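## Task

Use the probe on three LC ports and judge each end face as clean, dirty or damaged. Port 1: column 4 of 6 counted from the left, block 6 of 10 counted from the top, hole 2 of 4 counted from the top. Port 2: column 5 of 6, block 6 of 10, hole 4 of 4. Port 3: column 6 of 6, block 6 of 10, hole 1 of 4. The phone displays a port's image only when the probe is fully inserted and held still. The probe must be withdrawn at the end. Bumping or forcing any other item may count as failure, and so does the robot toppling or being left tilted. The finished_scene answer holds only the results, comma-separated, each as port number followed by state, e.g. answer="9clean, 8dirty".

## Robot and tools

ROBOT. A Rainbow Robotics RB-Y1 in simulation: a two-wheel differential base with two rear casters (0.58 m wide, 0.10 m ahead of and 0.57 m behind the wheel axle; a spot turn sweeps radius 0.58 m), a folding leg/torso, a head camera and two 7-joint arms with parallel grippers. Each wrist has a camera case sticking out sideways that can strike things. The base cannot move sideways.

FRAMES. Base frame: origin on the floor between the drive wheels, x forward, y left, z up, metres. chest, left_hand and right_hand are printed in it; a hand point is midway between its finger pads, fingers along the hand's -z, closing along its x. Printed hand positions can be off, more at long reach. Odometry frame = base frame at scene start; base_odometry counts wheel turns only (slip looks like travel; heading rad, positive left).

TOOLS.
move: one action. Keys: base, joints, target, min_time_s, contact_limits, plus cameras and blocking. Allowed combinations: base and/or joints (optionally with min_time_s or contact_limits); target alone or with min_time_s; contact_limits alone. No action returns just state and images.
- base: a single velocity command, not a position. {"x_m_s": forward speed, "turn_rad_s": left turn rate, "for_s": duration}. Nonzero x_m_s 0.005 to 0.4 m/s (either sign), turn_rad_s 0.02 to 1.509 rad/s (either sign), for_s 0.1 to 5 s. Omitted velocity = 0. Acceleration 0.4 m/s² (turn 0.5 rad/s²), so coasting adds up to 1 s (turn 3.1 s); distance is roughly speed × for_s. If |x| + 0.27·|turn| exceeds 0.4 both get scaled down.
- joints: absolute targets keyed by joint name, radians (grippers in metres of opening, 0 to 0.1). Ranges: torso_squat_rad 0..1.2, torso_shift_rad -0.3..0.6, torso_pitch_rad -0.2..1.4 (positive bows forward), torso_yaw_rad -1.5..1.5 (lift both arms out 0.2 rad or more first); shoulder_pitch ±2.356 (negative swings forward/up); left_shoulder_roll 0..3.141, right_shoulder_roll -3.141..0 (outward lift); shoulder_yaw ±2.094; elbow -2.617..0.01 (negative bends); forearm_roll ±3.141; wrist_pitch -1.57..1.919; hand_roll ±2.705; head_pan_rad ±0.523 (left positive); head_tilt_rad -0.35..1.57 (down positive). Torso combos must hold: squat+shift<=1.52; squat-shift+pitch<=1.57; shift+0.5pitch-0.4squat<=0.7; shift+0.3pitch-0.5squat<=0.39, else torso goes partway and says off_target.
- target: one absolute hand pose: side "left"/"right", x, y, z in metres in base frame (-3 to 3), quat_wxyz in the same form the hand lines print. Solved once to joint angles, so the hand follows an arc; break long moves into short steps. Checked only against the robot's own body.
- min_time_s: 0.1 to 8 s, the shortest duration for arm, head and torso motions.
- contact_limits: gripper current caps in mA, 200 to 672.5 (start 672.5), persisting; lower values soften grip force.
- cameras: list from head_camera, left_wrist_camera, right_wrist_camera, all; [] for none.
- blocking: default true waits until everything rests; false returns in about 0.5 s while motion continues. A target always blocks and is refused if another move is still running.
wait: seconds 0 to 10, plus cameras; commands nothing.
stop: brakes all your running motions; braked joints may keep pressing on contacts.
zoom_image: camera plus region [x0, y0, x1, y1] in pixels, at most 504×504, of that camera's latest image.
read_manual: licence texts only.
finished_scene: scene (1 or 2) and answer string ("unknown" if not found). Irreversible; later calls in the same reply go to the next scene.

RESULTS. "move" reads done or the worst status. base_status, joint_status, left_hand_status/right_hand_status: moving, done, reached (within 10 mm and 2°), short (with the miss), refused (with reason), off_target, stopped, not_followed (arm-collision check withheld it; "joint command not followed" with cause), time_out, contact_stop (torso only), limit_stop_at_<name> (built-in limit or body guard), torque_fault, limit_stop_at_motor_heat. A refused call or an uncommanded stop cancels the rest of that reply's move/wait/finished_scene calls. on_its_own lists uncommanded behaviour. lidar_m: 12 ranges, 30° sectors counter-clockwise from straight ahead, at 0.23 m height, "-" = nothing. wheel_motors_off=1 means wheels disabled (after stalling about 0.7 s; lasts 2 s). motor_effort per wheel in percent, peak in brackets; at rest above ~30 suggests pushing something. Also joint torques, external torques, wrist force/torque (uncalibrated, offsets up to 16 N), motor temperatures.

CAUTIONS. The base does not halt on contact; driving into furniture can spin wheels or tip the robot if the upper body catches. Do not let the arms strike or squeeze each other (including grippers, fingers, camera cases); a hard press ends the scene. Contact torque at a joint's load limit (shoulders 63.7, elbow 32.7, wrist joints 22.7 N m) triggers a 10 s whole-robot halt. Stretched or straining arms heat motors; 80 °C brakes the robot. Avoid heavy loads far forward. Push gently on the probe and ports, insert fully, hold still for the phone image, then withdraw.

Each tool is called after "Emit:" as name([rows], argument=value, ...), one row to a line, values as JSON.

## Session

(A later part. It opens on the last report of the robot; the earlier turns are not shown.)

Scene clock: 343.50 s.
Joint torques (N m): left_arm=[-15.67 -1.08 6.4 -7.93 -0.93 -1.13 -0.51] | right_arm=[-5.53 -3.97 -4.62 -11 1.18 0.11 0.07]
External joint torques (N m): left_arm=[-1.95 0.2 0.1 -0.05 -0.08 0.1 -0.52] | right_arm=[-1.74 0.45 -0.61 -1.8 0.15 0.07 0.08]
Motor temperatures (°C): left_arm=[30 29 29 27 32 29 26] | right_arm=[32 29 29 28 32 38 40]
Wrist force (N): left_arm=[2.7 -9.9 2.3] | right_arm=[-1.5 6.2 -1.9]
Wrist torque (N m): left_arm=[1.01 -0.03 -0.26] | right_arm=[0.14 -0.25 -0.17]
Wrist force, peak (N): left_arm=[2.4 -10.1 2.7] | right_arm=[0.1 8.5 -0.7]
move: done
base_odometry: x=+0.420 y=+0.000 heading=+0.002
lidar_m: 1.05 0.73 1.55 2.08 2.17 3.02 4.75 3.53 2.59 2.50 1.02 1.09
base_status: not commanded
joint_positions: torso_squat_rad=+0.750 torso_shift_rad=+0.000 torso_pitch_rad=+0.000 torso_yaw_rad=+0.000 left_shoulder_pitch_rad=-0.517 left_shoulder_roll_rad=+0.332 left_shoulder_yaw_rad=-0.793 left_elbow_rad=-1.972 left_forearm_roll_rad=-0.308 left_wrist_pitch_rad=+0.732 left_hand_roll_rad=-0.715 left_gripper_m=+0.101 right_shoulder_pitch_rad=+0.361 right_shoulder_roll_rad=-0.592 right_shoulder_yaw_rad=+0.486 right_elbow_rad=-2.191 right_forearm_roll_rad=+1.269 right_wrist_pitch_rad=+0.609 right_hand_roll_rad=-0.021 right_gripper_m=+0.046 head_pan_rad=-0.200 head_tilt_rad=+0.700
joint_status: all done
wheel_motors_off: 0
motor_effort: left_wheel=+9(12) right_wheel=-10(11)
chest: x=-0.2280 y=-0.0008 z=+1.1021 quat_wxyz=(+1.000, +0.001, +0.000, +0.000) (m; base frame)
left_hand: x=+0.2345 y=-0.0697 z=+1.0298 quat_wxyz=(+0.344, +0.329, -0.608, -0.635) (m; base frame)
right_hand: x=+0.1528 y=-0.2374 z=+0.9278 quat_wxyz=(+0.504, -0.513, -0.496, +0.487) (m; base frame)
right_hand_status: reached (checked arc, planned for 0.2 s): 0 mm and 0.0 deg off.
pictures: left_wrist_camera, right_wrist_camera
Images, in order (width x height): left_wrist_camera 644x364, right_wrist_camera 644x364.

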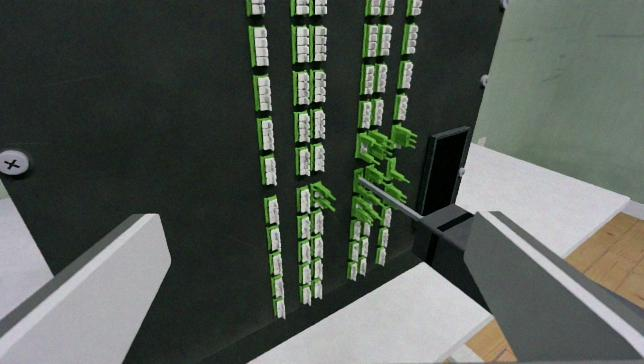

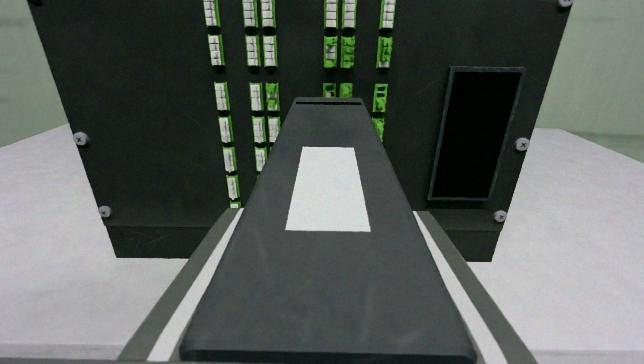

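Emit:
move(target={"side": "right", "x": 0.1475, "y": -0.2368, "z": 0.9278, "quat_wxyz": [0.5038,-0.5136,-0.4960,0.4866]}, cameras=[])

Emit:
move(target={"side": "right", "x": 0.1542, "y": -0.2373, "z": 0.9277, "quat_wxyz": [0.5038,-0.5136,-0.4960,0.4866]}, cameras=["left_wrist_camera","right_wrist_camera"])

Emit:
zoom_image(camera="right_wrist_camera", region=[318, 78, 340, 100])

Emit:
zoom_image(camera="left_wrist_camera", region=[350, 165, 380, 195])

Scene clock: 350.43 s.
Joint torques (N m): left_arm=[-16.19 -1.29 6.68 -8.03 -0.78 -1.12 -0.53] | right_arm=[-4.59 -4.26 -4.2 -11.63 1.55 0.05 0.08]
External joint torques (N m): left_arm=[-2.47 -0.01 0.39 -0.15 0.06 0.1 -0.54] | right_arm=[-1.1 0.11 -0.29 -2.4 0.52 -0.01 0.09]
Motor temperatures (°C): left_arm=[30 29 29 27 32 29 26] | right_arm=[32 29 29 28 32 38 40]
Wrist force (N): left_arm=[3.1 -9.5 1.8] | right_arm=[-1.7 6.2 -2.1]
Wrist torque (N m): left_arm=[0.99 0.01 -0.23] | right_arm=[0.16 -0.28 -0.15]
Wrist force, peak (N): left_arm=[2.7 -10.5 2.2] | right_arm=[0.6 8.7 -1.2]
move: done
base_odometry: x=+0.420 y=+0.000 heading=+0.002
lidar_m: 1.06 0.73 1.54 2.09 2.18 3.00 4.76 3.52 2.60 2.51 1.01 1.10
base_status: not commanded
joint_positions: torso_squat_rad=+0.750 torso_shift_rad=+0.000 torso_pitch_rad=+0.000 torso_yaw_rad=+0.000 left_shoulder_pitch_rad=-0.517 left_shoulder_roll_rad=+0.332 left_shoulder_yaw_rad=-0.793 left_elbow_rad=-1.972 left_forearm_roll_rad=-0.308 left_wrist_pitch_rad=+0.732 left_hand_roll_rad=-0.715 left_gripper_m=+0.101 right_shoulder_pitch_rad=+0.379 right_shoulder_roll_rad=-0.593 right_shoulder_yaw_rad=+0.490 right_elbow_rad=-2.202 right_forearm_roll_rad=+1.286 right_wrist_pitch_rad=+0.610 right_hand_roll_rad=-0.030 right_gripper_m=+0.046 head_pan_rad=-0.200 head_tilt_rad=+0.700
joint_status: all done
wheel_motors_off: 0
motor_effort: left_wheel=+10(12) right_wheel=-10(11)
chest: x=-0.2280 y=-0.0008 z=+1.1021 quat_wxyz=(+1.000, +0.001, +0.000, +0.000) (m; base frame)
left_hand: x=+0.2345 y=-0.0697 z=+1.0298 quat_wxyz=(+0.344, +0.329, -0.608, -0.635) (m; base frame)
right_hand: x=+0.1476 y=-0.2368 z=+0.9275 quat_wxyz=(+0.504, -0.513, -0.496, +0.487) (m; base frame)
right_hand_status: reached (checked arc, planned for 0.2 s): 0 mm and 0.1 deg off.
pictures: none
No camera images: "cameras" was empty.

Scene clock: 351.13 s.
Joint torques (N m): left_arm=[-15.84 -1.05 6.48 -7.8 -0.94 -1.23 -0.33] | right_arm=[-10.17 -3.93 -7.03 -10.04 0.97 -0.08 0.02]
External joint torques (N m): left_arm=[-2.11 0.22 0.18 0.08 -0.1 -0.01 -0.35] | right_arm=[-6.32 0.48 -3.02 -0.83 -0.06 -0.12 0.03]
Motor temperatures (°C): left_arm=[30 29 29 27 32 29 26] | right_arm=[32 29 29 28 32 38 40]
Wrist force (N): left_arm=[2.7 -9.6 2.8] | right_arm=[-1.7 4.9 21.3]
Wrist torque (N m): left_arm=[0.94 -0.05 -0.22] | right_arm=[-0.26 -0.17 -0.16]
Wrist force, peak (N): left_arm=[3.3 -10.0 2.8] | right_arm=[-1.4 4.8 38.8]
move: done
base_odometry: x=+0.420 y=+0.000 heading=+0.002
lidar_m: 1.06 0.73 1.54 2.08 2.19 3.03 4.75 3.51 2.59 2.51 1.00 1.10
base_status: not commanded
joint_positions: torso_squat_rad=+0.750 torso_shift_rad=+0.000 torso_pitch_rad=+0.000 torso_yaw_rad=+0.000 left_shoulder_pitch_rad=-0.517 left_shoulder_roll_rad=+0.332 left_shoulder_yaw_rad=-0.793 left_elbow_rad=-1.972 left_forearm_roll_rad=-0.308 left_wrist_pitch_rad=+0.732 left_hand_roll_rad=-0.715 left_gripper_m=+0.101 right_shoulder_pitch_rad=+0.358 right_shoulder_roll_rad=-0.590 right_shoulder_yaw_rad=+0.487 right_elbow_rad=-2.188 right_forearm_roll_rad=+1.267 right_wrist_pitch_rad=+0.608 right_hand_roll_rad=-0.020 right_gripper_m=+0.046 head_pan_rad=-0.200 head_tilt_rad=+0.700
joint_status: all done
wheel_motors_off: 0
motor_effort: left_wheel=+13(17) right_wheel=-3(10)
chest: x=-0.2283 y=-0.0008 z=+1.1021 quat_wxyz=(+1.000, +0.001, +0.000, +0.000) (m; base frame)
left_hand: x=+0.2342 y=-0.0698 z=+1.0300 quat_wxyz=(+0.344, +0.329, -0.608, -0.635) (m; base frame)
right_hand: x=+0.1533 y=-0.2373 z=+0.9272 quat_wxyz=(+0.504, -0.513, -0.496, +0.487) (m; base frame)
right_hand_status: reached (checked arc, planned for 0.2 s): 1 mm and 0.1 deg off.
pictures: left_wrist_camera, right_wrist_camera
Images, in order (width x height): left_wrist_camera 644x364, right_wrist_camera 644x364.

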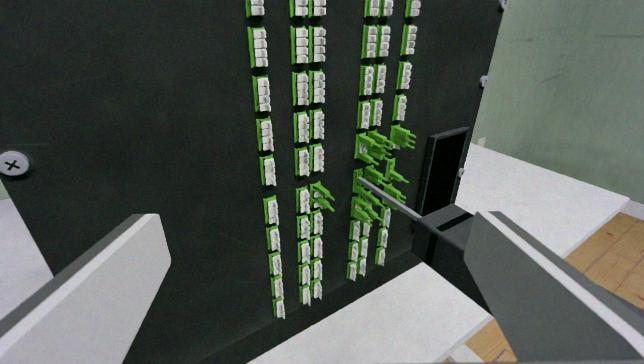

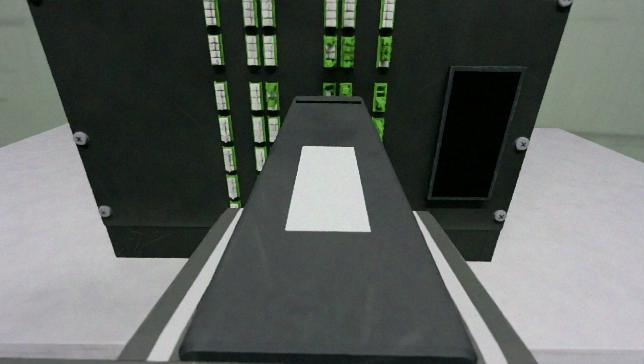

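Scaled by 22.909 from the camera's 644x364 image, which has a finer 1265x715 frame.

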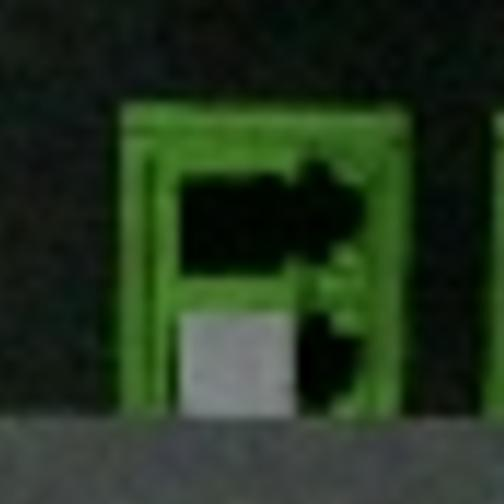

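Scaled by 16.800 from the camera's 644x364 image, which has a finer 1265x715 frame.

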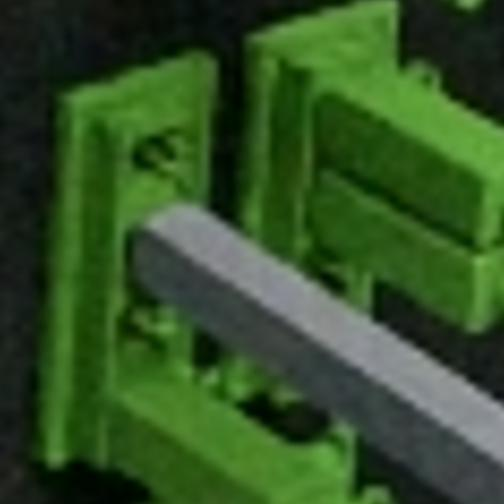

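Emit:
move(target={"side": "right", "x": 0.1475, "y": -0.2369, "z": 0.9280, "quat_wxyz": [0.5038,-0.5136,-0.4960,0.4866]}, cameras=["right_wrist_camera"])

Emit:
zoom_image(camera="right_wrist_camera", region=[318, 78, 340, 100])

Emit:
move(target={"side": "right", "x": 0.1534, "y": -0.2374, "z": 0.9280, "quat_wxyz": [0.5038,-0.5136,-0.4960,0.4866]}, cameras=["left_wrist_camera","right_wrist_camera"])

Emit:
zoom_image(camera="right_wrist_camera", region=[318, 78, 340, 100])

Emit:
zoom_image(camera="left_wrist_camera", region=[350, 165, 380, 195])

Scene clock: 375.33 s.
Joint torques (N m): left_arm=[-15.75 -1.26 6.37 -7.81 -0.93 -1.18 -0.36] | right_arm=[-5.3 -4.34 -4.8 -11.56 1.55 0.06 -0.02]
External joint torques (N m): left_arm=[-2.03 0.02 0.07 0.08 -0.09 0.05 -0.38] | right_arm=[-1.8 0.04 -0.89 -2.33 0.52 0.01 -0.01]
Motor temperatures (°C): left_arm=[30 29 29 27 32 29 26] | right_arm=[32 29 29 28 32 38 40]
Wrist force (N): left_arm=[2.4 -10.4 2.7] | right_arm=[-1.8 6.2 -2.1]
Wrist torque (N m): left_arm=[1.04 -0.08 -0.23] | right_arm=[0.15 -0.29 -0.15]
Wrist force, peak (N): left_arm=[3.1 -10.3 2.5] | right_arm=[-1.6 4.5 23.7]
move: done
base_odometry: x=+0.420 y=+0.000 heading=+0.002
lidar_m: 1.06 0.72 1.55 2.07 2.18 3.03 4.76 3.52 2.60 2.51 1.01 1.11
base_status: not commanded
joint_positions: torso_squat_rad=+0.750 torso_shift_rad=+0.000 torso_pitch_rad=+0.000 torso_yaw_rad=+0.000 left_shoulder_pitch_rad=-0.517 left_shoulder_roll_rad=+0.332 left_shoulder_yaw_rad=-0.793 left_elbow_rad=-1.972 left_forearm_roll_rad=-0.308 left_wrist_pitch_rad=+0.732 left_hand_roll_rad=-0.715 left_gripper_m=+0.101 right_shoulder_pitch_rad=+0.378 right_shoulder_roll_rad=-0.593 right_shoulder_yaw_rad=+0.490 right_elbow_rad=-2.202 right_forearm_roll_rad=+1.284 right_wrist_pitch_rad=+0.609 right_hand_roll_rad=-0.028 right_gripper_m=+0.046 head_pan_rad=-0.200 head_tilt_rad=+0.700
joint_status: all done
wheel_motors_off: 0
motor_effort: left_wheel=+10(13) right_wheel=-11(12)
chest: x=-0.2280 y=-0.0008 z=+1.1021 quat_wxyz=(+1.000, +0.001, +0.000, +0.000) (m; base frame)
left_hand: x=+0.2345 y=-0.0697 z=+1.0299 quat_wxyz=(+0.344, +0.329, -0.608, -0.635) (m; base frame)
right_hand: x=+0.1478 y=-0.2368 z=+0.9275 quat_wxyz=(+0.504, -0.513, -0.496, +0.487) (m; base frame)
right_hand_status: reached (checked arc, planned for 0.2 s): 1 mm and 0.1 deg off.
pictures: right_wrist_camera
Images, in order (width x height): right_wrist_camera 644x364.

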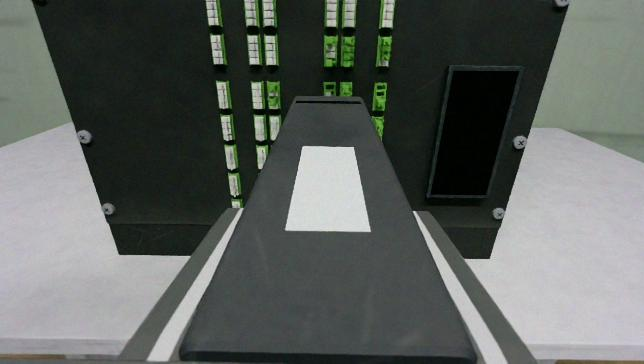

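Scaled by 22.909 from the camera's 644x364 image, which has a finer 1265x715 frame.

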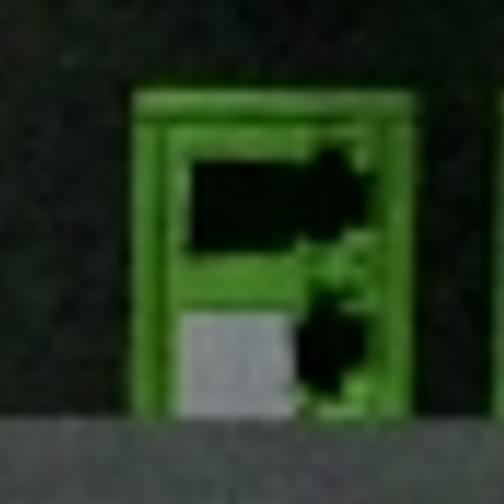

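Scene clock: 376.03 s.
Joint torques (N m): left_arm=[-15.48 -1.06 6.21 -7.75 -0.81 -1.19 -0.35] | right_arm=[-7.12 -4 -5.74 -10.74 0.97 0.27 0.09]
External joint torques (N m): left_arm=[-1.75 0.22 -0.09 0.13 0.03 0.03 -0.36] | right_arm=[-3.31 0.42 -1.73 -1.54 -0.06 0.23 0.09]
Motor temperatures (°C): left_arm=[30 29 29 27 32 29 26] | right_arm=[32 29 29 28 32 38 40]
Wrist force (N): left_arm=[2.6 -10.1 2.1] | right_arm=[-1.2 5.4 11.5]
Wrist torque (N m): left_arm=[1.02 -0.04 -0.23] | right_arm=[-0.16 -0.38 -0.15]
Wrist force, peak (N): left_arm=[2.0 -10.4 2.1] | right_arm=[0.6 3.0 25.2]
move: done
base_odometry: x=+0.420 y=+0.000 heading=+0.002
lidar_m: 1.06 0.73 1.53 2.08 2.18 3.03 4.75 3.52 2.60 2.50 1.03 1.09
base_status: not commanded
joint_positions: torso_squat_rad=+0.750 torso_shift_rad=+0.000 torso_pitch_rad=+0.000 torso_yaw_rad=+0.000 left_shoulder_pitch_rad=-0.517 left_shoulder_roll_rad=+0.332 left_shoulder_yaw_rad=-0.793 left_elbow_rad=-1.972 left_forearm_roll_rad=-0.308 left_wrist_pitch_rad=+0.732 left_hand_roll_rad=-0.715 left_gripper_m=+0.101 right_shoulder_pitch_rad=+0.360 right_shoulder_roll_rad=-0.591 right_shoulder_yaw_rad=+0.486 right_elbow_rad=-2.190 right_forearm_roll_rad=+1.268 right_wrist_pitch_rad=+0.608 right_hand_roll_rad=-0.020 right_gripper_m=+0.046 head_pan_rad=-0.200 head_tilt_rad=+0.700
joint_status: all done
wheel_motors_off: 0
motor_effort: left_wheel=+11(13) right_wheel=-8(10)
chest: x=-0.2281 y=-0.0008 z=+1.1021 quat_wxyz=(+1.000, +0.001, +0.000, +0.000) (m; base frame)
left_hand: x=+0.2344 y=-0.0697 z=+1.0299 quat_wxyz=(+0.344, +0.329, -0.608, -0.635) (m; base frame)
right_hand: x=+0.1529 y=-0.2373 z=+0.9277 quat_wxyz=(+0.504, -0.513, -0.496, +0.487) (m; base frame)
right_hand_status: reached (checked arc, planned for 0.2 s): 1 mm and 0.0 deg off.
pictures: left_wrist_camera, right_wrist_camera
Images, in order (width x height): left_wrist_camera 644x364, right_wrist_camera 644x364.

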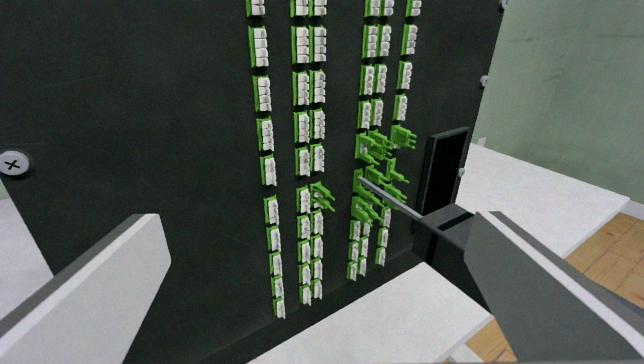

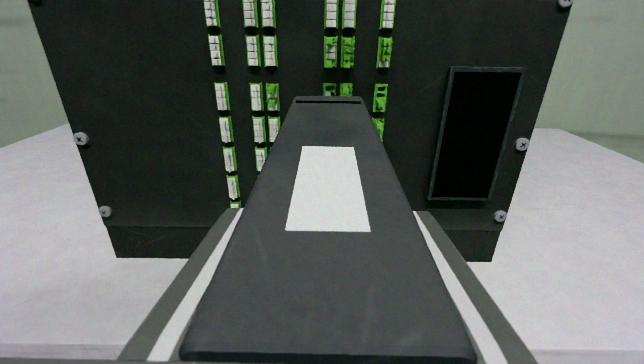

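Scaled by 22.909 from the camera's 644x364 image, which has a finer 1265x715 frame.

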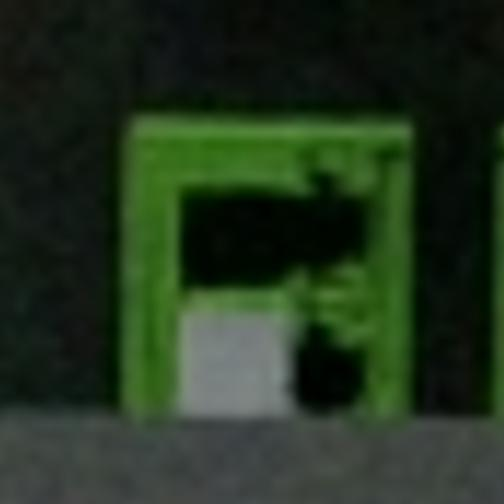

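Scaled by 16.800 from the camera's 644x364 image, which has a finer 1265x715 frame.

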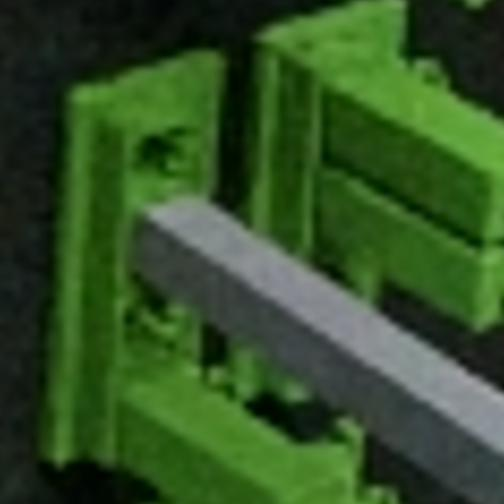

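Emit:
move(target={"side": "right", "x": 0.1475, "y": -0.2370, "z": 0.9266, "quat_wxyz": [0.5038,-0.5136,-0.4960,0.4866]}, cameras=[])

Emit:
move(joints={"right_gripper_m": 0.03}, cameras=["right_wrist_camera"])

Emit:
zoom_image(camera="right_wrist_camera", region=[318, 78, 340, 100])

Emit:
move(target={"side": "right", "x": 0.1525, "y": -0.2374, "z": 0.9266, "quat_wxyz": [0.5038,-0.5136,-0.4960,0.4866]}, cameras=["left_wrist_camera","right_wrist_camera"])

Emit:
zoom_image(camera="right_wrist_camera", region=[318, 78, 340, 100])

Emit:
zoom_image(camera="left_wrist_camera", region=[350, 165, 380, 195])

Scene clock: 383.90 s.
Joint torques (N m): left_arm=[-15.77 -1.29 6.92 -7.72 -0.83 -1.2 -0.36] | right_arm=[-5.11 -4.18 -4.46 -11.63 1.44 0.14 0.06]
External joint torques (N m): left_arm=[-2.05 -0.01 0.62 0.16 0.02 0.02 -0.37] | right_arm=[-1.62 0.18 -0.56 -2.4 0.41 0.07 0.06]
Motor temperatures (°C): left_arm=[30 29 29 27 32 29 26] | right_arm=[32 29 29 28 32 38 40]
Wrist force (N): left_arm=[1.6 -9.8 2.7] | right_arm=[-1.7 6.3 -2.0]
Wrist torque (N m): left_arm=[1.01 -0.17 -0.25] | right_arm=[0.12 -0.29 -0.15]
Wrist force, peak (N): left_arm=[2.7 -10.2 3.2] | right_arm=[-1.1 5.2 12.2]
move: done
base_odometry: x=+0.420 y=+0.000 heading=+0.002
lidar_m: 1.06 0.71 1.55 2.07 2.17 3.03 4.76 3.54 2.59 2.51 1.02 1.09
base_status: not commanded
joint_positions: torso_squat_rad=+0.750 torso_shift_rad=+0.000 torso_pitch_rad=+0.000 torso_yaw_rad=+0.000 left_shoulder_pitch_rad=-0.517 left_shoulder_roll_rad=+0.332 left_shoulder_yaw_rad=-0.793 left_elbow_rad=-1.972 left_forearm_roll_rad=-0.308 left_wrist_pitch_rad=+0.732 left_hand_roll_rad=-0.715 left_gripper_m=+0.101 right_shoulder_pitch_rad=+0.380 right_shoulder_roll_rad=-0.591 right_shoulder_yaw_rad=+0.490 right_elbow_rad=-2.197 right_forearm_roll_rad=+1.292 right_wrist_pitch_rad=+0.607 right_hand_roll_rad=-0.035 right_gripper_m=+0.046 head_pan_rad=-0.200 head_tilt_rad=+0.700
joint_status: all done
wheel_motors_off: 0
motor_effort: left_wheel=+9(13) right_wheel=-10(10)
chest: x=-0.2280 y=-0.0008 z=+1.1021 quat_wxyz=(+1.000, +0.001, +0.000, +0.000) (m; base frame)
left_hand: x=+0.2345 y=-0.0697 z=+1.0299 quat_wxyz=(+0.344, +0.329, -0.608, -0.635) (m; base frame)
right_hand: x=+0.1476 y=-0.2370 z=+0.9262 quat_wxyz=(+0.504, -0.513, -0.495, +0.487) (m; base frame)
right_hand_status: reached (checked arc, planned for 0.2 s): 0 mm and 0.1 deg off.
pictures: none
No camera images: "cameras" was empty.

Scene clock: 384.50 s.
Joint torques (N m): left_arm=[-15.66 -1.19 6.64 -7.69 -0.84 -1.12 -0.35] | right_arm=[-5.19 -3.94 -4.35 -11.67 1.46 0.11 0.08]
External joint torques (N m): left_arm=[-1.94 0.09 0.35 0.19 0.01 0.1 -0.36] | right_arm=[-1.71 0.43 -0.45 -2.44 0.44 0.04 0.09]
Motor temperatures (°C): left_arm=[30 29 29 27 32 29 26] | right_arm=[32 29 29 28 32 38 40]
Wrist force (N): left_arm=[3.1 -9.3 1.9] | right_arm=[-1.6 6.1 -1.9]
Wrist torque (N m): left_arm=[0.90 -0.01 -0.24] | right_arm=[0.17 -0.26 -0.14]
Wrist force, peak (N): left_arm=[2.0 -10.5 2.4] | right_arm=[-1.5 6.3 -1.9]
move: off_target
base_odometry: x=+0.420 y=+0.000 heading=+0.002
lidar_m: 1.06 0.72 1.54 2.07 2.17 3.03 4.75 3.53 2.58 2.51 1.02 1.09
base_status: not commanded
joint_positions: torso_squat_rad=+0.750 torso_shift_rad=+0.000 torso_pitch_rad=+0.000 torso_yaw_rad=+0.000 left_shoulder_pitch_rad=-0.517 left_shoulder_roll_rad=+0.332 left_shoulder_yaw_rad=-0.793 left_elbow_rad=-1.972 left_forearm_roll_rad=-0.308 left_wrist_pitch_rad=+0.732 left_hand_roll_rad=-0.715 left_gripper_m=+0.101 right_shoulder_pitch_rad=+0.380 right_shoulder_roll_rad=-0.591 right_shoulder_yaw_rad=+0.490 right_elbow_rad=-2.197 right_forearm_roll_rad=+1.292 right_wrist_pitch_rad=+0.607 right_hand_roll_rad=-0.035 right_gripper_m=+0.046 head_pan_rad=-0.200 head_tilt_rad=+0.700
joint_status: right_gripper_m off_target (ended at +0.046, target +0.030)
wheel_motors_off: 0
motor_effort: left_wheel=+12(12) right_wheel=-10(10)
chest: x=-0.2280 y=-0.0008 z=+1.1021 quat_wxyz=(+1.000, +0.001, +0.000, +0.000) (m; base frame)
left_hand: x=+0.2345 y=-0.0697 z=+1.0299 quat_wxyz=(+0.344, +0.329, -0.608, -0.635) (m; base frame)
right_hand: x=+0.1476 y=-0.2370 z=+0.9262 quat_wxyz=(+0.504, -0.513, -0.495, +0.487) (m; base frame)
pictures: right_wrist_camera
Images, in order (width x height): right_wrist_camera 644x364.

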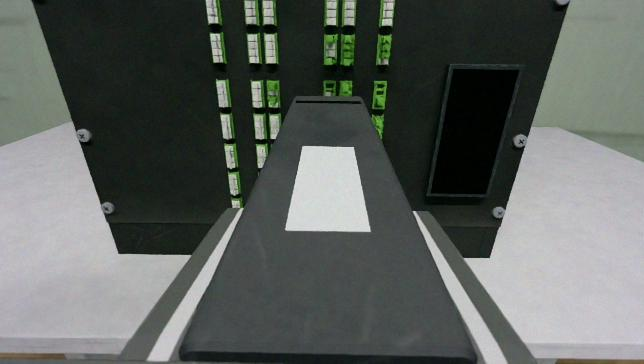

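Scaled by 22.909 from the camera's 644x364 image, which has a finer 1265x715 frame.

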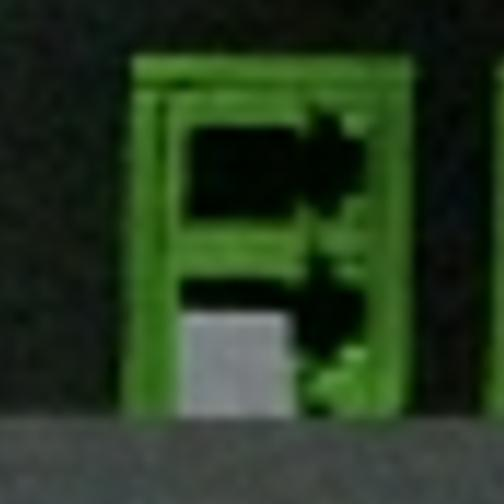

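Scene clock: 385.13 s.
Joint torques (N m): left_arm=[-15.13 -1.36 6.1 -8 -0.74 -1.19 -0.4] | right_arm=[-5.4 -4.2 -4.52 -11.26 1.27 0.09 0.05]
External joint torques (N m): left_arm=[-1.4 -0.08 -0.19 -0.12 0.1 0.03 -0.41] | right_arm=[-1.64 0.19 -0.54 -2.05 0.25 0.03 0.06]
Motor temperatures (°C): left_arm=[30 29 29 27 32 29 26] | right_arm=[32 29 29 28 32 38 40]
Wrist force (N): left_arm=[2.5 -9.0 1.9] | right_arm=[-1.5 5.9 -1.7]
Wrist torque (N m): left_arm=[0.88 -0.07 -0.27] | right_arm=[0.20 -0.24 -0.14]
Wrist force, peak (N): left_arm=[2.7 -10.0 2.6] | right_arm=[-0.1 8.2 -0.8]
move: done
base_odometry: x=+0.420 y=+0.000 heading=+0.002
lidar_m: 1.06 0.73 1.57 2.08 2.18 3.03 4.75 3.52 2.60 2.51 1.02 1.09
base_status: not commanded
joint_positions: torso_squat_rad=+0.750 torso_shift_rad=+0.000 torso_pitch_rad=+0.000 torso_yaw_rad=+0.000 left_shoulder_pitch_rad=-0.517 left_shoulder_roll_rad=+0.332 left_shoulder_yaw_rad=-0.793 left_elbow_rad=-1.972 left_forearm_roll_rad=-0.308 left_wrist_pitch_rad=+0.732 left_hand_roll_rad=-0.715 left_gripper_m=+0.101 right_shoulder_pitch_rad=+0.363 right_shoulder_roll_rad=-0.589 right_shoulder_yaw_rad=+0.487 right_elbow_rad=-2.186 right_forearm_roll_rad=+1.279 right_wrist_pitch_rad=+0.606 right_hand_roll_rad=-0.029 right_gripper_m=+0.046 head_pan_rad=-0.200 head_tilt_rad=+0.700
joint_status: all done
wheel_motors_off: 0
motor_effort: left_wheel=+10(12) right_wheel=-10(11)
chest: x=-0.2280 y=-0.0008 z=+1.1021 quat_wxyz=(+1.000, +0.001, +0.000, +0.000) (m; base frame)
left_hand: x=+0.2345 y=-0.0697 z=+1.0298 quat_wxyz=(+0.344, +0.329, -0.608, -0.635) (m; base frame)
right_hand: x=+0.1523 y=-0.2374 z=+0.9263 quat_wxyz=(+0.504, -0.513, -0.496, +0.487) (m; base frame)
right_hand_status: reached (checked arc, planned for 0.1 s): 0 mm and 0.0 deg off.
pictures: left_wrist_camera, right_wrist_camera
Images, in order (width x height): left_wrist_camera 644x364, right_wrist_camera 644x364.

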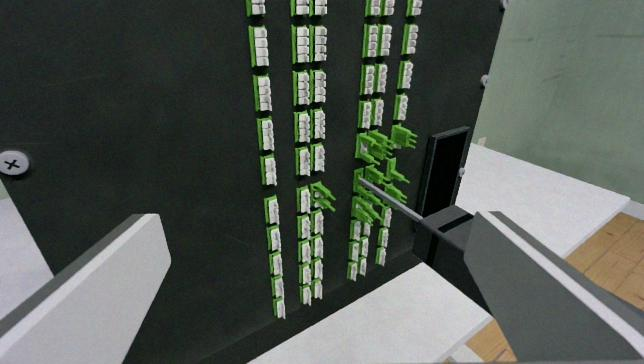

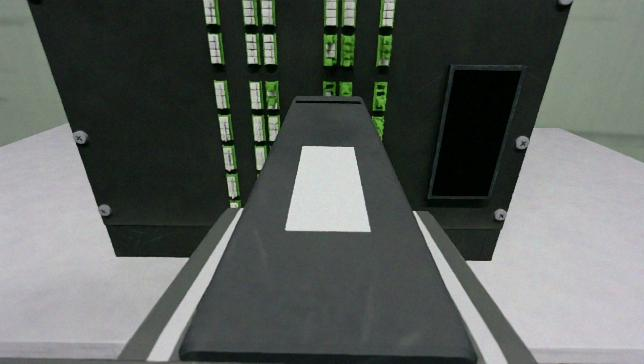

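Scaled by 22.909 from the camera's 644x364 image, which has a finer 1265x715 frame.

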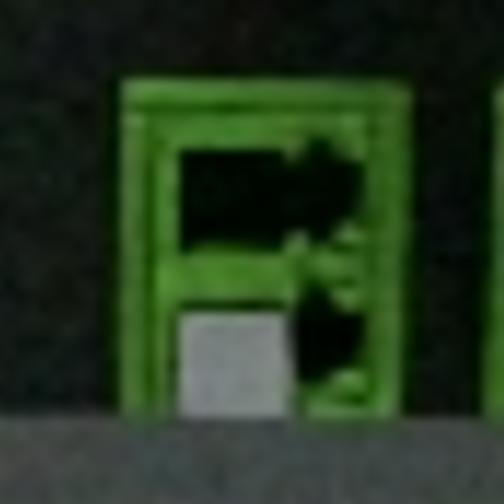

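Scaled by 16.800 from the camera's 644x364 image, which has a finer 1265x715 frame.

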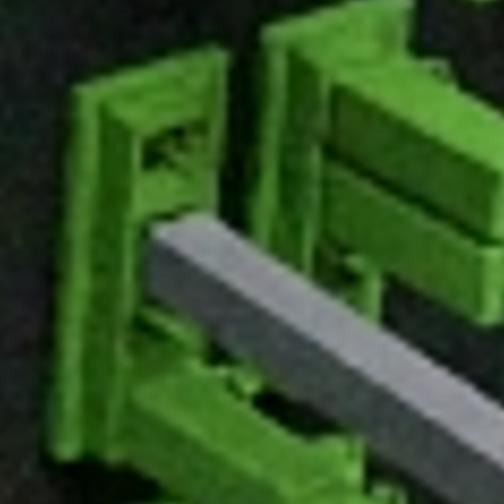

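Emit:
move(target={"side": "right", "x": 0.1495, "y": -0.2376, "z": 0.9266, "quat_wxyz": [0.5038,-0.5136,-0.4960,0.4866]}, cameras=[])

Emit:
move(target={"side": "right", "x": 0.1545, "y": -0.2378, "z": 0.9266, "quat_wxyz": [0.5038,-0.5136,-0.4960,0.4866]}, cameras=["left_wrist_camera","right_wrist_camera"])

Emit:
zoom_image(camera="right_wrist_camera", region=[318, 78, 340, 100])

Emit:
zoom_image(camera="left_wrist_camera", region=[350, 165, 380, 195])

Scene clock: 398.20 s.
Joint torques (N m): left_arm=[-15.78 -1.14 6.38 -8.01 -0.85 -1.14 -0.34] | right_arm=[-4.73 -4.4 -4.21 -11.65 1.59 0.05 -0.01]
External joint torques (N m): left_arm=[-2.06 0.14 0.08 -0.12 -0.01 0.08 -0.35] | right_arm=[-1.14 0 -0.27 -2.43 0.57 -0.01 0]
Motor temperatures (°C): left_arm=[30 29 29 27 32 29 26] | right_arm=[32 29 29 28 32 38 40]
Wrist force (N): left_arm=[2.5 -9.9 2.2] | right_arm=[-1.4 6.2 -1.7]
Wrist torque (N m): left_arm=[1.01 -0.06 -0.24] | right_arm=[0.15 -0.23 -0.15]
Wrist force, peak (N): left_arm=[1.9 -10.6 2.9] | right_arm=[-1.9 8.0 -1.2]
move: done
base_odometry: x=+0.420 y=+0.000 heading=+0.002
lidar_m: 1.06 0.74 1.56 2.09 2.17 3.03 4.74 3.52 2.60 2.52 1.02 1.10
base_status: not commanded
joint_positions: torso_squat_rad=+0.750 torso_shift_rad=+0.000 torso_pitch_rad=+0.000 torso_yaw_rad=+0.000 left_shoulder_pitch_rad=-0.517 left_shoulder_roll_rad=+0.332 left_shoulder_yaw_rad=-0.793 left_elbow_rad=-1.972 left_forearm_roll_rad=-0.308 left_wrist_pitch_rad=+0.732 left_hand_roll_rad=-0.715 left_gripper_m=+0.101 right_shoulder_pitch_rad=+0.374 right_shoulder_roll_rad=-0.591 right_shoulder_yaw_rad=+0.487 right_elbow_rad=-2.193 right_forearm_roll_rad=+1.288 right_wrist_pitch_rad=+0.606 right_hand_roll_rad=-0.035 right_gripper_m=+0.046 head_pan_rad=-0.200 head_tilt_rad=+0.700
joint_status: all done
wheel_motors_off: 0
motor_effort: left_wheel=+11(11) right_wheel=-10(11)
chest: x=-0.2280 y=-0.0008 z=+1.1021 quat_wxyz=(+1.000, +0.001, +0.000, +0.000) (m; base frame)
left_hand: x=+0.2345 y=-0.0697 z=+1.0298 quat_wxyz=(+0.344, +0.329, -0.608, -0.635) (m; base frame)
right_hand: x=+0.1495 y=-0.2376 z=+0.9263 quat_wxyz=(+0.504, -0.513, -0.496, +0.487) (m; base frame)
right_hand_status: reached (checked arc, planned for 0.1 s): 0 mm and 0.1 deg off.
pictures: none
No camera images: "cameras" was empty.

Scene clock: 398.87 s.
Joint torques (N m): left_arm=[-15.51 -0.95 6.67 -7.68 -0.74 -1.19 -0.35] | right_arm=[-11.3 -3.73 -7.25 -9.53 0.81 -0.07 0.12]
External joint torques (N m): left_arm=[-1.78 0.33 0.37 0.19 0.1 0.03 -0.36] | right_arm=[-7.44 0.69 -3.23 -0.32 -0.22 -0.12 0.13]
Motor temperatures (°C): left_arm=[30 29 29 27 32 29 26] | right_arm=[32 29 29 28 32 38 40]
Wrist force (N): left_arm=[2.2 -9.3 2.3] | right_arm=[-1.8 3.4 27.7]
Wrist torque (N m): left_arm=[0.91 -0.07 -0.25] | right_arm=[-0.59 -0.14 -0.17]
Wrist force, peak (N): left_arm=[2.4 -10.3 1.8] | right_arm=[-2.0 4.0 44.2]
move: done
base_odometry: x=+0.420 y=+0.000 heading=+0.002
lidar_m: 1.06 0.74 1.55 2.09 2.17 3.04 4.75 3.53 2.59 2.52 1.01 1.10
base_status: not commanded
joint_positions: torso_squat_rad=+0.750 torso_shift_rad=+0.000 torso_pitch_rad=-0.001 torso_yaw_rad=+0.000 left_shoulder_pitch_rad=-0.518 left_shoulder_roll_rad=+0.332 left_shoulder_yaw_rad=-0.793 left_elbow_rad=-1.972 left_forearm_roll_rad=-0.308 left_wrist_pitch_rad=+0.732 left_hand_roll_rad=-0.715 left_gripper_m=+0.101 right_shoulder_pitch_rad=+0.358 right_shoulder_roll_rad=-0.589 right_shoulder_yaw_rad=+0.485 right_elbow_rad=-2.182 right_forearm_roll_rad=+1.272 right_wrist_pitch_rad=+0.605 right_hand_roll_rad=-0.027 right_gripper_m=+0.046 head_pan_rad=-0.200 head_tilt_rad=+0.700
joint_status: all done
wheel_motors_off: 0
motor_effort: left_wheel=+12(16) right_wheel=+0(11)
chest: x=-0.2283 y=-0.0008 z=+1.1021 quat_wxyz=(+1.000, +0.001, +0.000, +0.000) (m; base frame)
left_hand: x=+0.2342 y=-0.0698 z=+1.0301 quat_wxyz=(+0.344, +0.330, -0.608, -0.635) (m; base frame)
right_hand: x=+0.1535 y=-0.2378 z=+0.9261 quat_wxyz=(+0.504, -0.513, -0.496, +0.487) (m; base frame)
right_hand_status: reached (checked arc, planned for 0.2 s): 1 mm and 0.1 deg off.
pictures: left_wrist_camera, right_wrist_camera
Images, in order (width x height): left_wrist_camera 644x364, right_wrist_camera 644x364.

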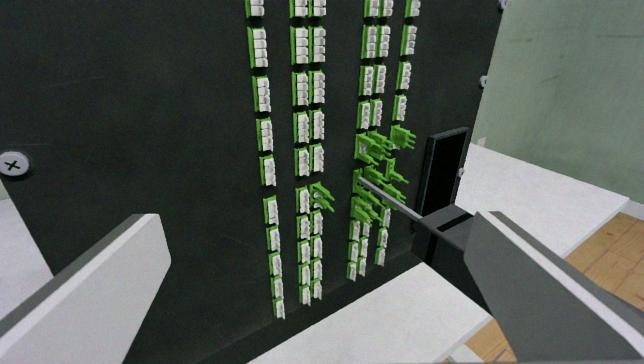

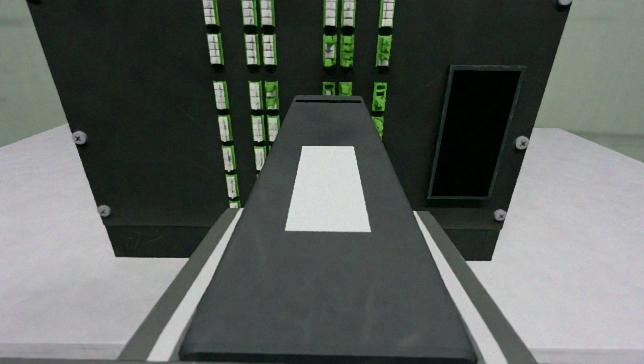

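Scaled by 22.909 from the camera's 644x364 image, which has a finer 1265x715 frame.

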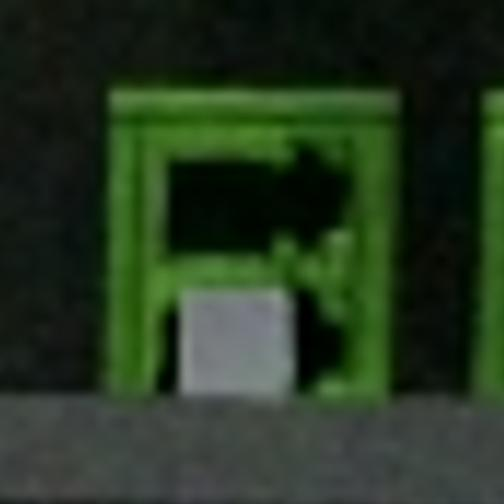

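Scaled by 16.800 from the camera's 644x364 image, which has a finer 1265x715 frame.

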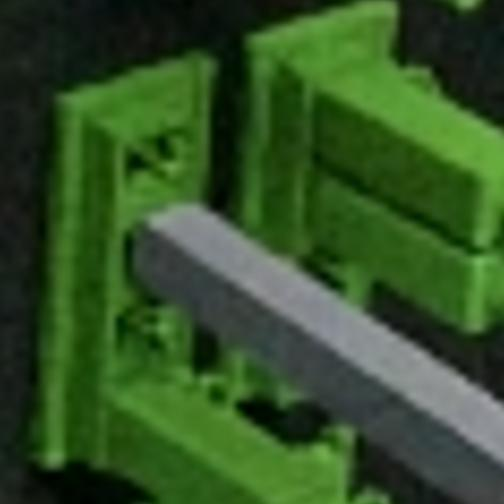

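Emit:
move(target={"side": "right", "x": 0.148, "y": -0.2373, "z": 0.9253, "quat_wxyz": [0.5038,-0.5136,-0.4960,0.4866]}, cameras=[])

Emit:
move(target={"side": "right", "x": 0.152, "y": -0.2375, "z": 0.9253, "quat_wxyz": [0.5038,-0.5136,-0.4960,0.4866]}, cameras=["left_wrist_camera","right_wrist_camera"], min_time_s=1)

Emit:
zoom_image(camera="right_wrist_camera", region=[318, 78, 340, 100])

Emit:
zoom_image(camera="left_wrist_camera", region=[350, 165, 380, 195])

Scene clock: 436.63 s.
Joint torques (N m): left_arm=[-15.64 -1.18 6.7 -8.19 -0.83 -1.2 -0.36] | right_arm=[-5.11 -4.1 -4.63 -11.41 1.49 -0.03 0.03]
External joint torques (N m): left_arm=[-1.92 0.1 0.41 -0.31 0.01 0.02 -0.37] | right_arm=[-1.59 0.26 -0.73 -2.18 0.47 -0.11 0.04]
Motor temperatures (°C): left_arm=[30 29 29 27 32 29 26] | right_arm=[32 29 29 28 32 38 40]
Wrist force (N): left_arm=[1.9 -9.9 2.0] | right_arm=[-1.7 6.1 -1.8]
Wrist torque (N m): left_arm=[1.01 -0.13 -0.21] | right_arm=[0.17 -0.27 -0.14]
Wrist force, peak (N): left_arm=[2.3 -10.7 2.7] | right_arm=[-2.0 3.3 29.7]
move: done
base_odometry: x=+0.420 y=+0.000 heading=+0.002
lidar_m: 1.05 0.74 1.55 2.09 2.17 3.03 4.75 3.53 2.59 2.51 1.02 1.10
base_status: not commanded
joint_positions: torso_squat_rad=+0.750 torso_shift_rad=+0.000 torso_pitch_rad=+0.000 torso_yaw_rad=+0.000 left_shoulder_pitch_rad=-0.518 left_shoulder_roll_rad=+0.332 left_shoulder_yaw_rad=-0.793 left_elbow_rad=-1.972 left_forearm_roll_rad=-0.308 left_wrist_pitch_rad=+0.732 left_hand_roll_rad=-0.715 left_gripper_m=+0.101 right_shoulder_pitch_rad=+0.378 right_shoulder_roll_rad=-0.589 right_shoulder_yaw_rad=+0.489 right_elbow_rad=-2.191 right_forearm_roll_rad=+1.297 right_wrist_pitch_rad=+0.604 right_hand_roll_rad=-0.042 right_gripper_m=+0.046 head_pan_rad=-0.200 head_tilt_rad=+0.700
joint_status: all done
wheel_motors_off: 0
motor_effort: left_wheel=+11(14) right_wheel=-10(12)
chest: x=-0.2280 y=-0.0008 z=+1.1021 quat_wxyz=(+1.000, +0.001, +0.000, +0.000) (m; base frame)
left_hand: x=+0.2345 y=-0.0697 z=+1.0299 quat_wxyz=(+0.344, +0.329, -0.608, -0.635) (m; base frame)
right_hand: x=+0.1483 y=-0.2372 z=+0.9248 quat_wxyz=(+0.504, -0.513, -0.495, +0.487) (m; base frame)
right_hand_status: reached (checked arc, planned for 0.2 s): 1 mm and 0.1 deg off.
pictures: none
No camera images: "cameras" was empty.

Scene clock: 437.97 s.
Joint torques (N m): left_arm=[-15.83 -1.55 6.54 -7.85 -0.87 -1.1 -0.28] | right_arm=[-6.08 -3.46 -5.52 -10.98 0.98 -0.18 0.25]
External joint torques (N m): left_arm=[-2.11 -0.27 0.24 0.03 -0.02 0.13 -0.29] | right_arm=[-2.36 0.92 -1.56 -1.76 -0.03 -0.25 0.26]
Motor temperatures (°C): left_arm=[30 29 29 27 32 29 26] | right_arm=[32 29 29 28 32 38 40]
Wrist force (N): left_arm=[2.9 -9.7 2.7] | right_arm=[-1.5 6.2 -1.6]
Wrist torque (N m): left_arm=[0.99 -0.01 -0.24] | right_arm=[0.14 -0.25 -0.14]
Wrist force, peak (N): left_arm=[2.3 -10.3 2.8] | right_arm=[-1.6 6.4 -1.9]
move: done
base_odometry: x=+0.420 y=+0.000 heading=+0.002
lidar_m: 1.06 0.72 1.55 2.09 2.18 3.03 4.75 3.52 2.60 2.51 1.01 1.10
base_status: not commanded
joint_positions: torso_squat_rad=+0.750 torso_shift_rad=+0.000 torso_pitch_rad=+0.000 torso_yaw_rad=+0.000 left_shoulder_pitch_rad=-0.518 left_shoulder_roll_rad=+0.332 left_shoulder_yaw_rad=-0.793 left_elbow_rad=-1.972 left_forearm_roll_rad=-0.308 left_wrist_pitch_rad=+0.732 left_hand_roll_rad=-0.715 left_gripper_m=+0.101 right_shoulder_pitch_rad=+0.366 right_shoulder_roll_rad=-0.588 right_shoulder_yaw_rad=+0.487 right_elbow_rad=-2.182 right_forearm_roll_rad=+1.288 right_wrist_pitch_rad=+0.603 right_hand_roll_rad=-0.038 right_gripper_m=+0.046 head_pan_rad=-0.200 head_tilt_rad=+0.700
joint_status: all done
wheel_motors_off: 0
motor_effort: left_wheel=+11(13) right_wheel=-10(11)
chest: x=-0.2280 y=-0.0008 z=+1.1021 quat_wxyz=(+1.000, +0.001, +0.000, +0.000) (m; base frame)
left_hand: x=+0.2345 y=-0.0697 z=+1.0299 quat_wxyz=(+0.344, +0.329, -0.608, -0.635) (m; base frame)
right_hand: x=+0.1518 y=-0.2375 z=+0.9249 quat_wxyz=(+0.504, -0.513, -0.496, +0.487) (m; base frame)
right_hand_status: reached (checked arc, planned for 1.0 s): 0 mm and 0.1 deg off.
pictures: left_wrist_camera, right_wrist_camera
Images, in order (width x height): left_wrist_camera 644x364, right_wrist_camera 644x364.

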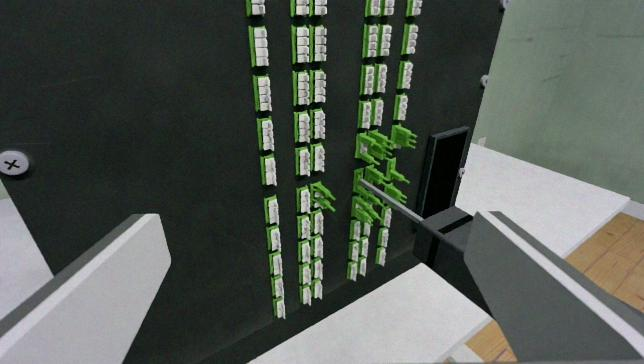

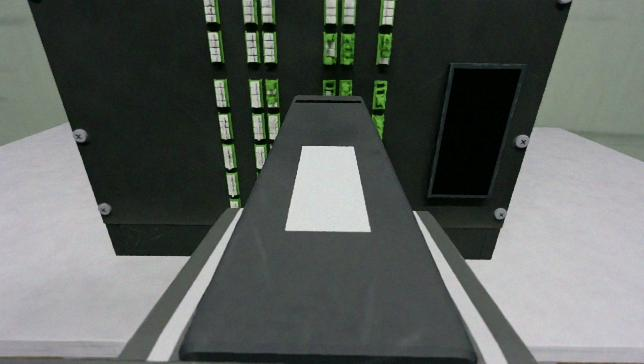

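Scaled by 22.909 from the camera's 644x364 image, which has a finer 1265x715 frame.

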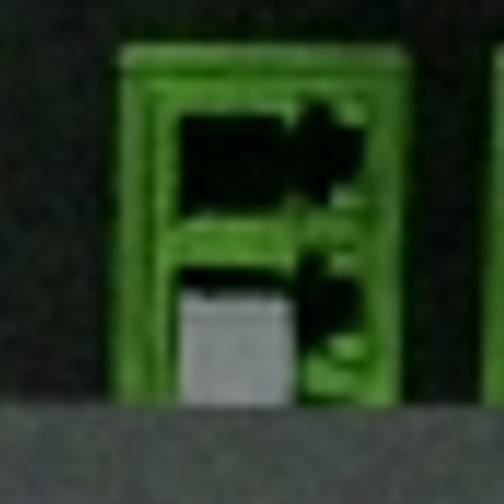

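Scaled by 16.800 from the camera's 644x364 image, which has a finer 1265x715 frame.

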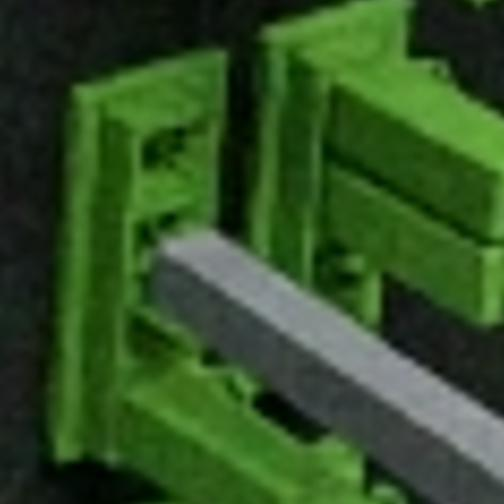

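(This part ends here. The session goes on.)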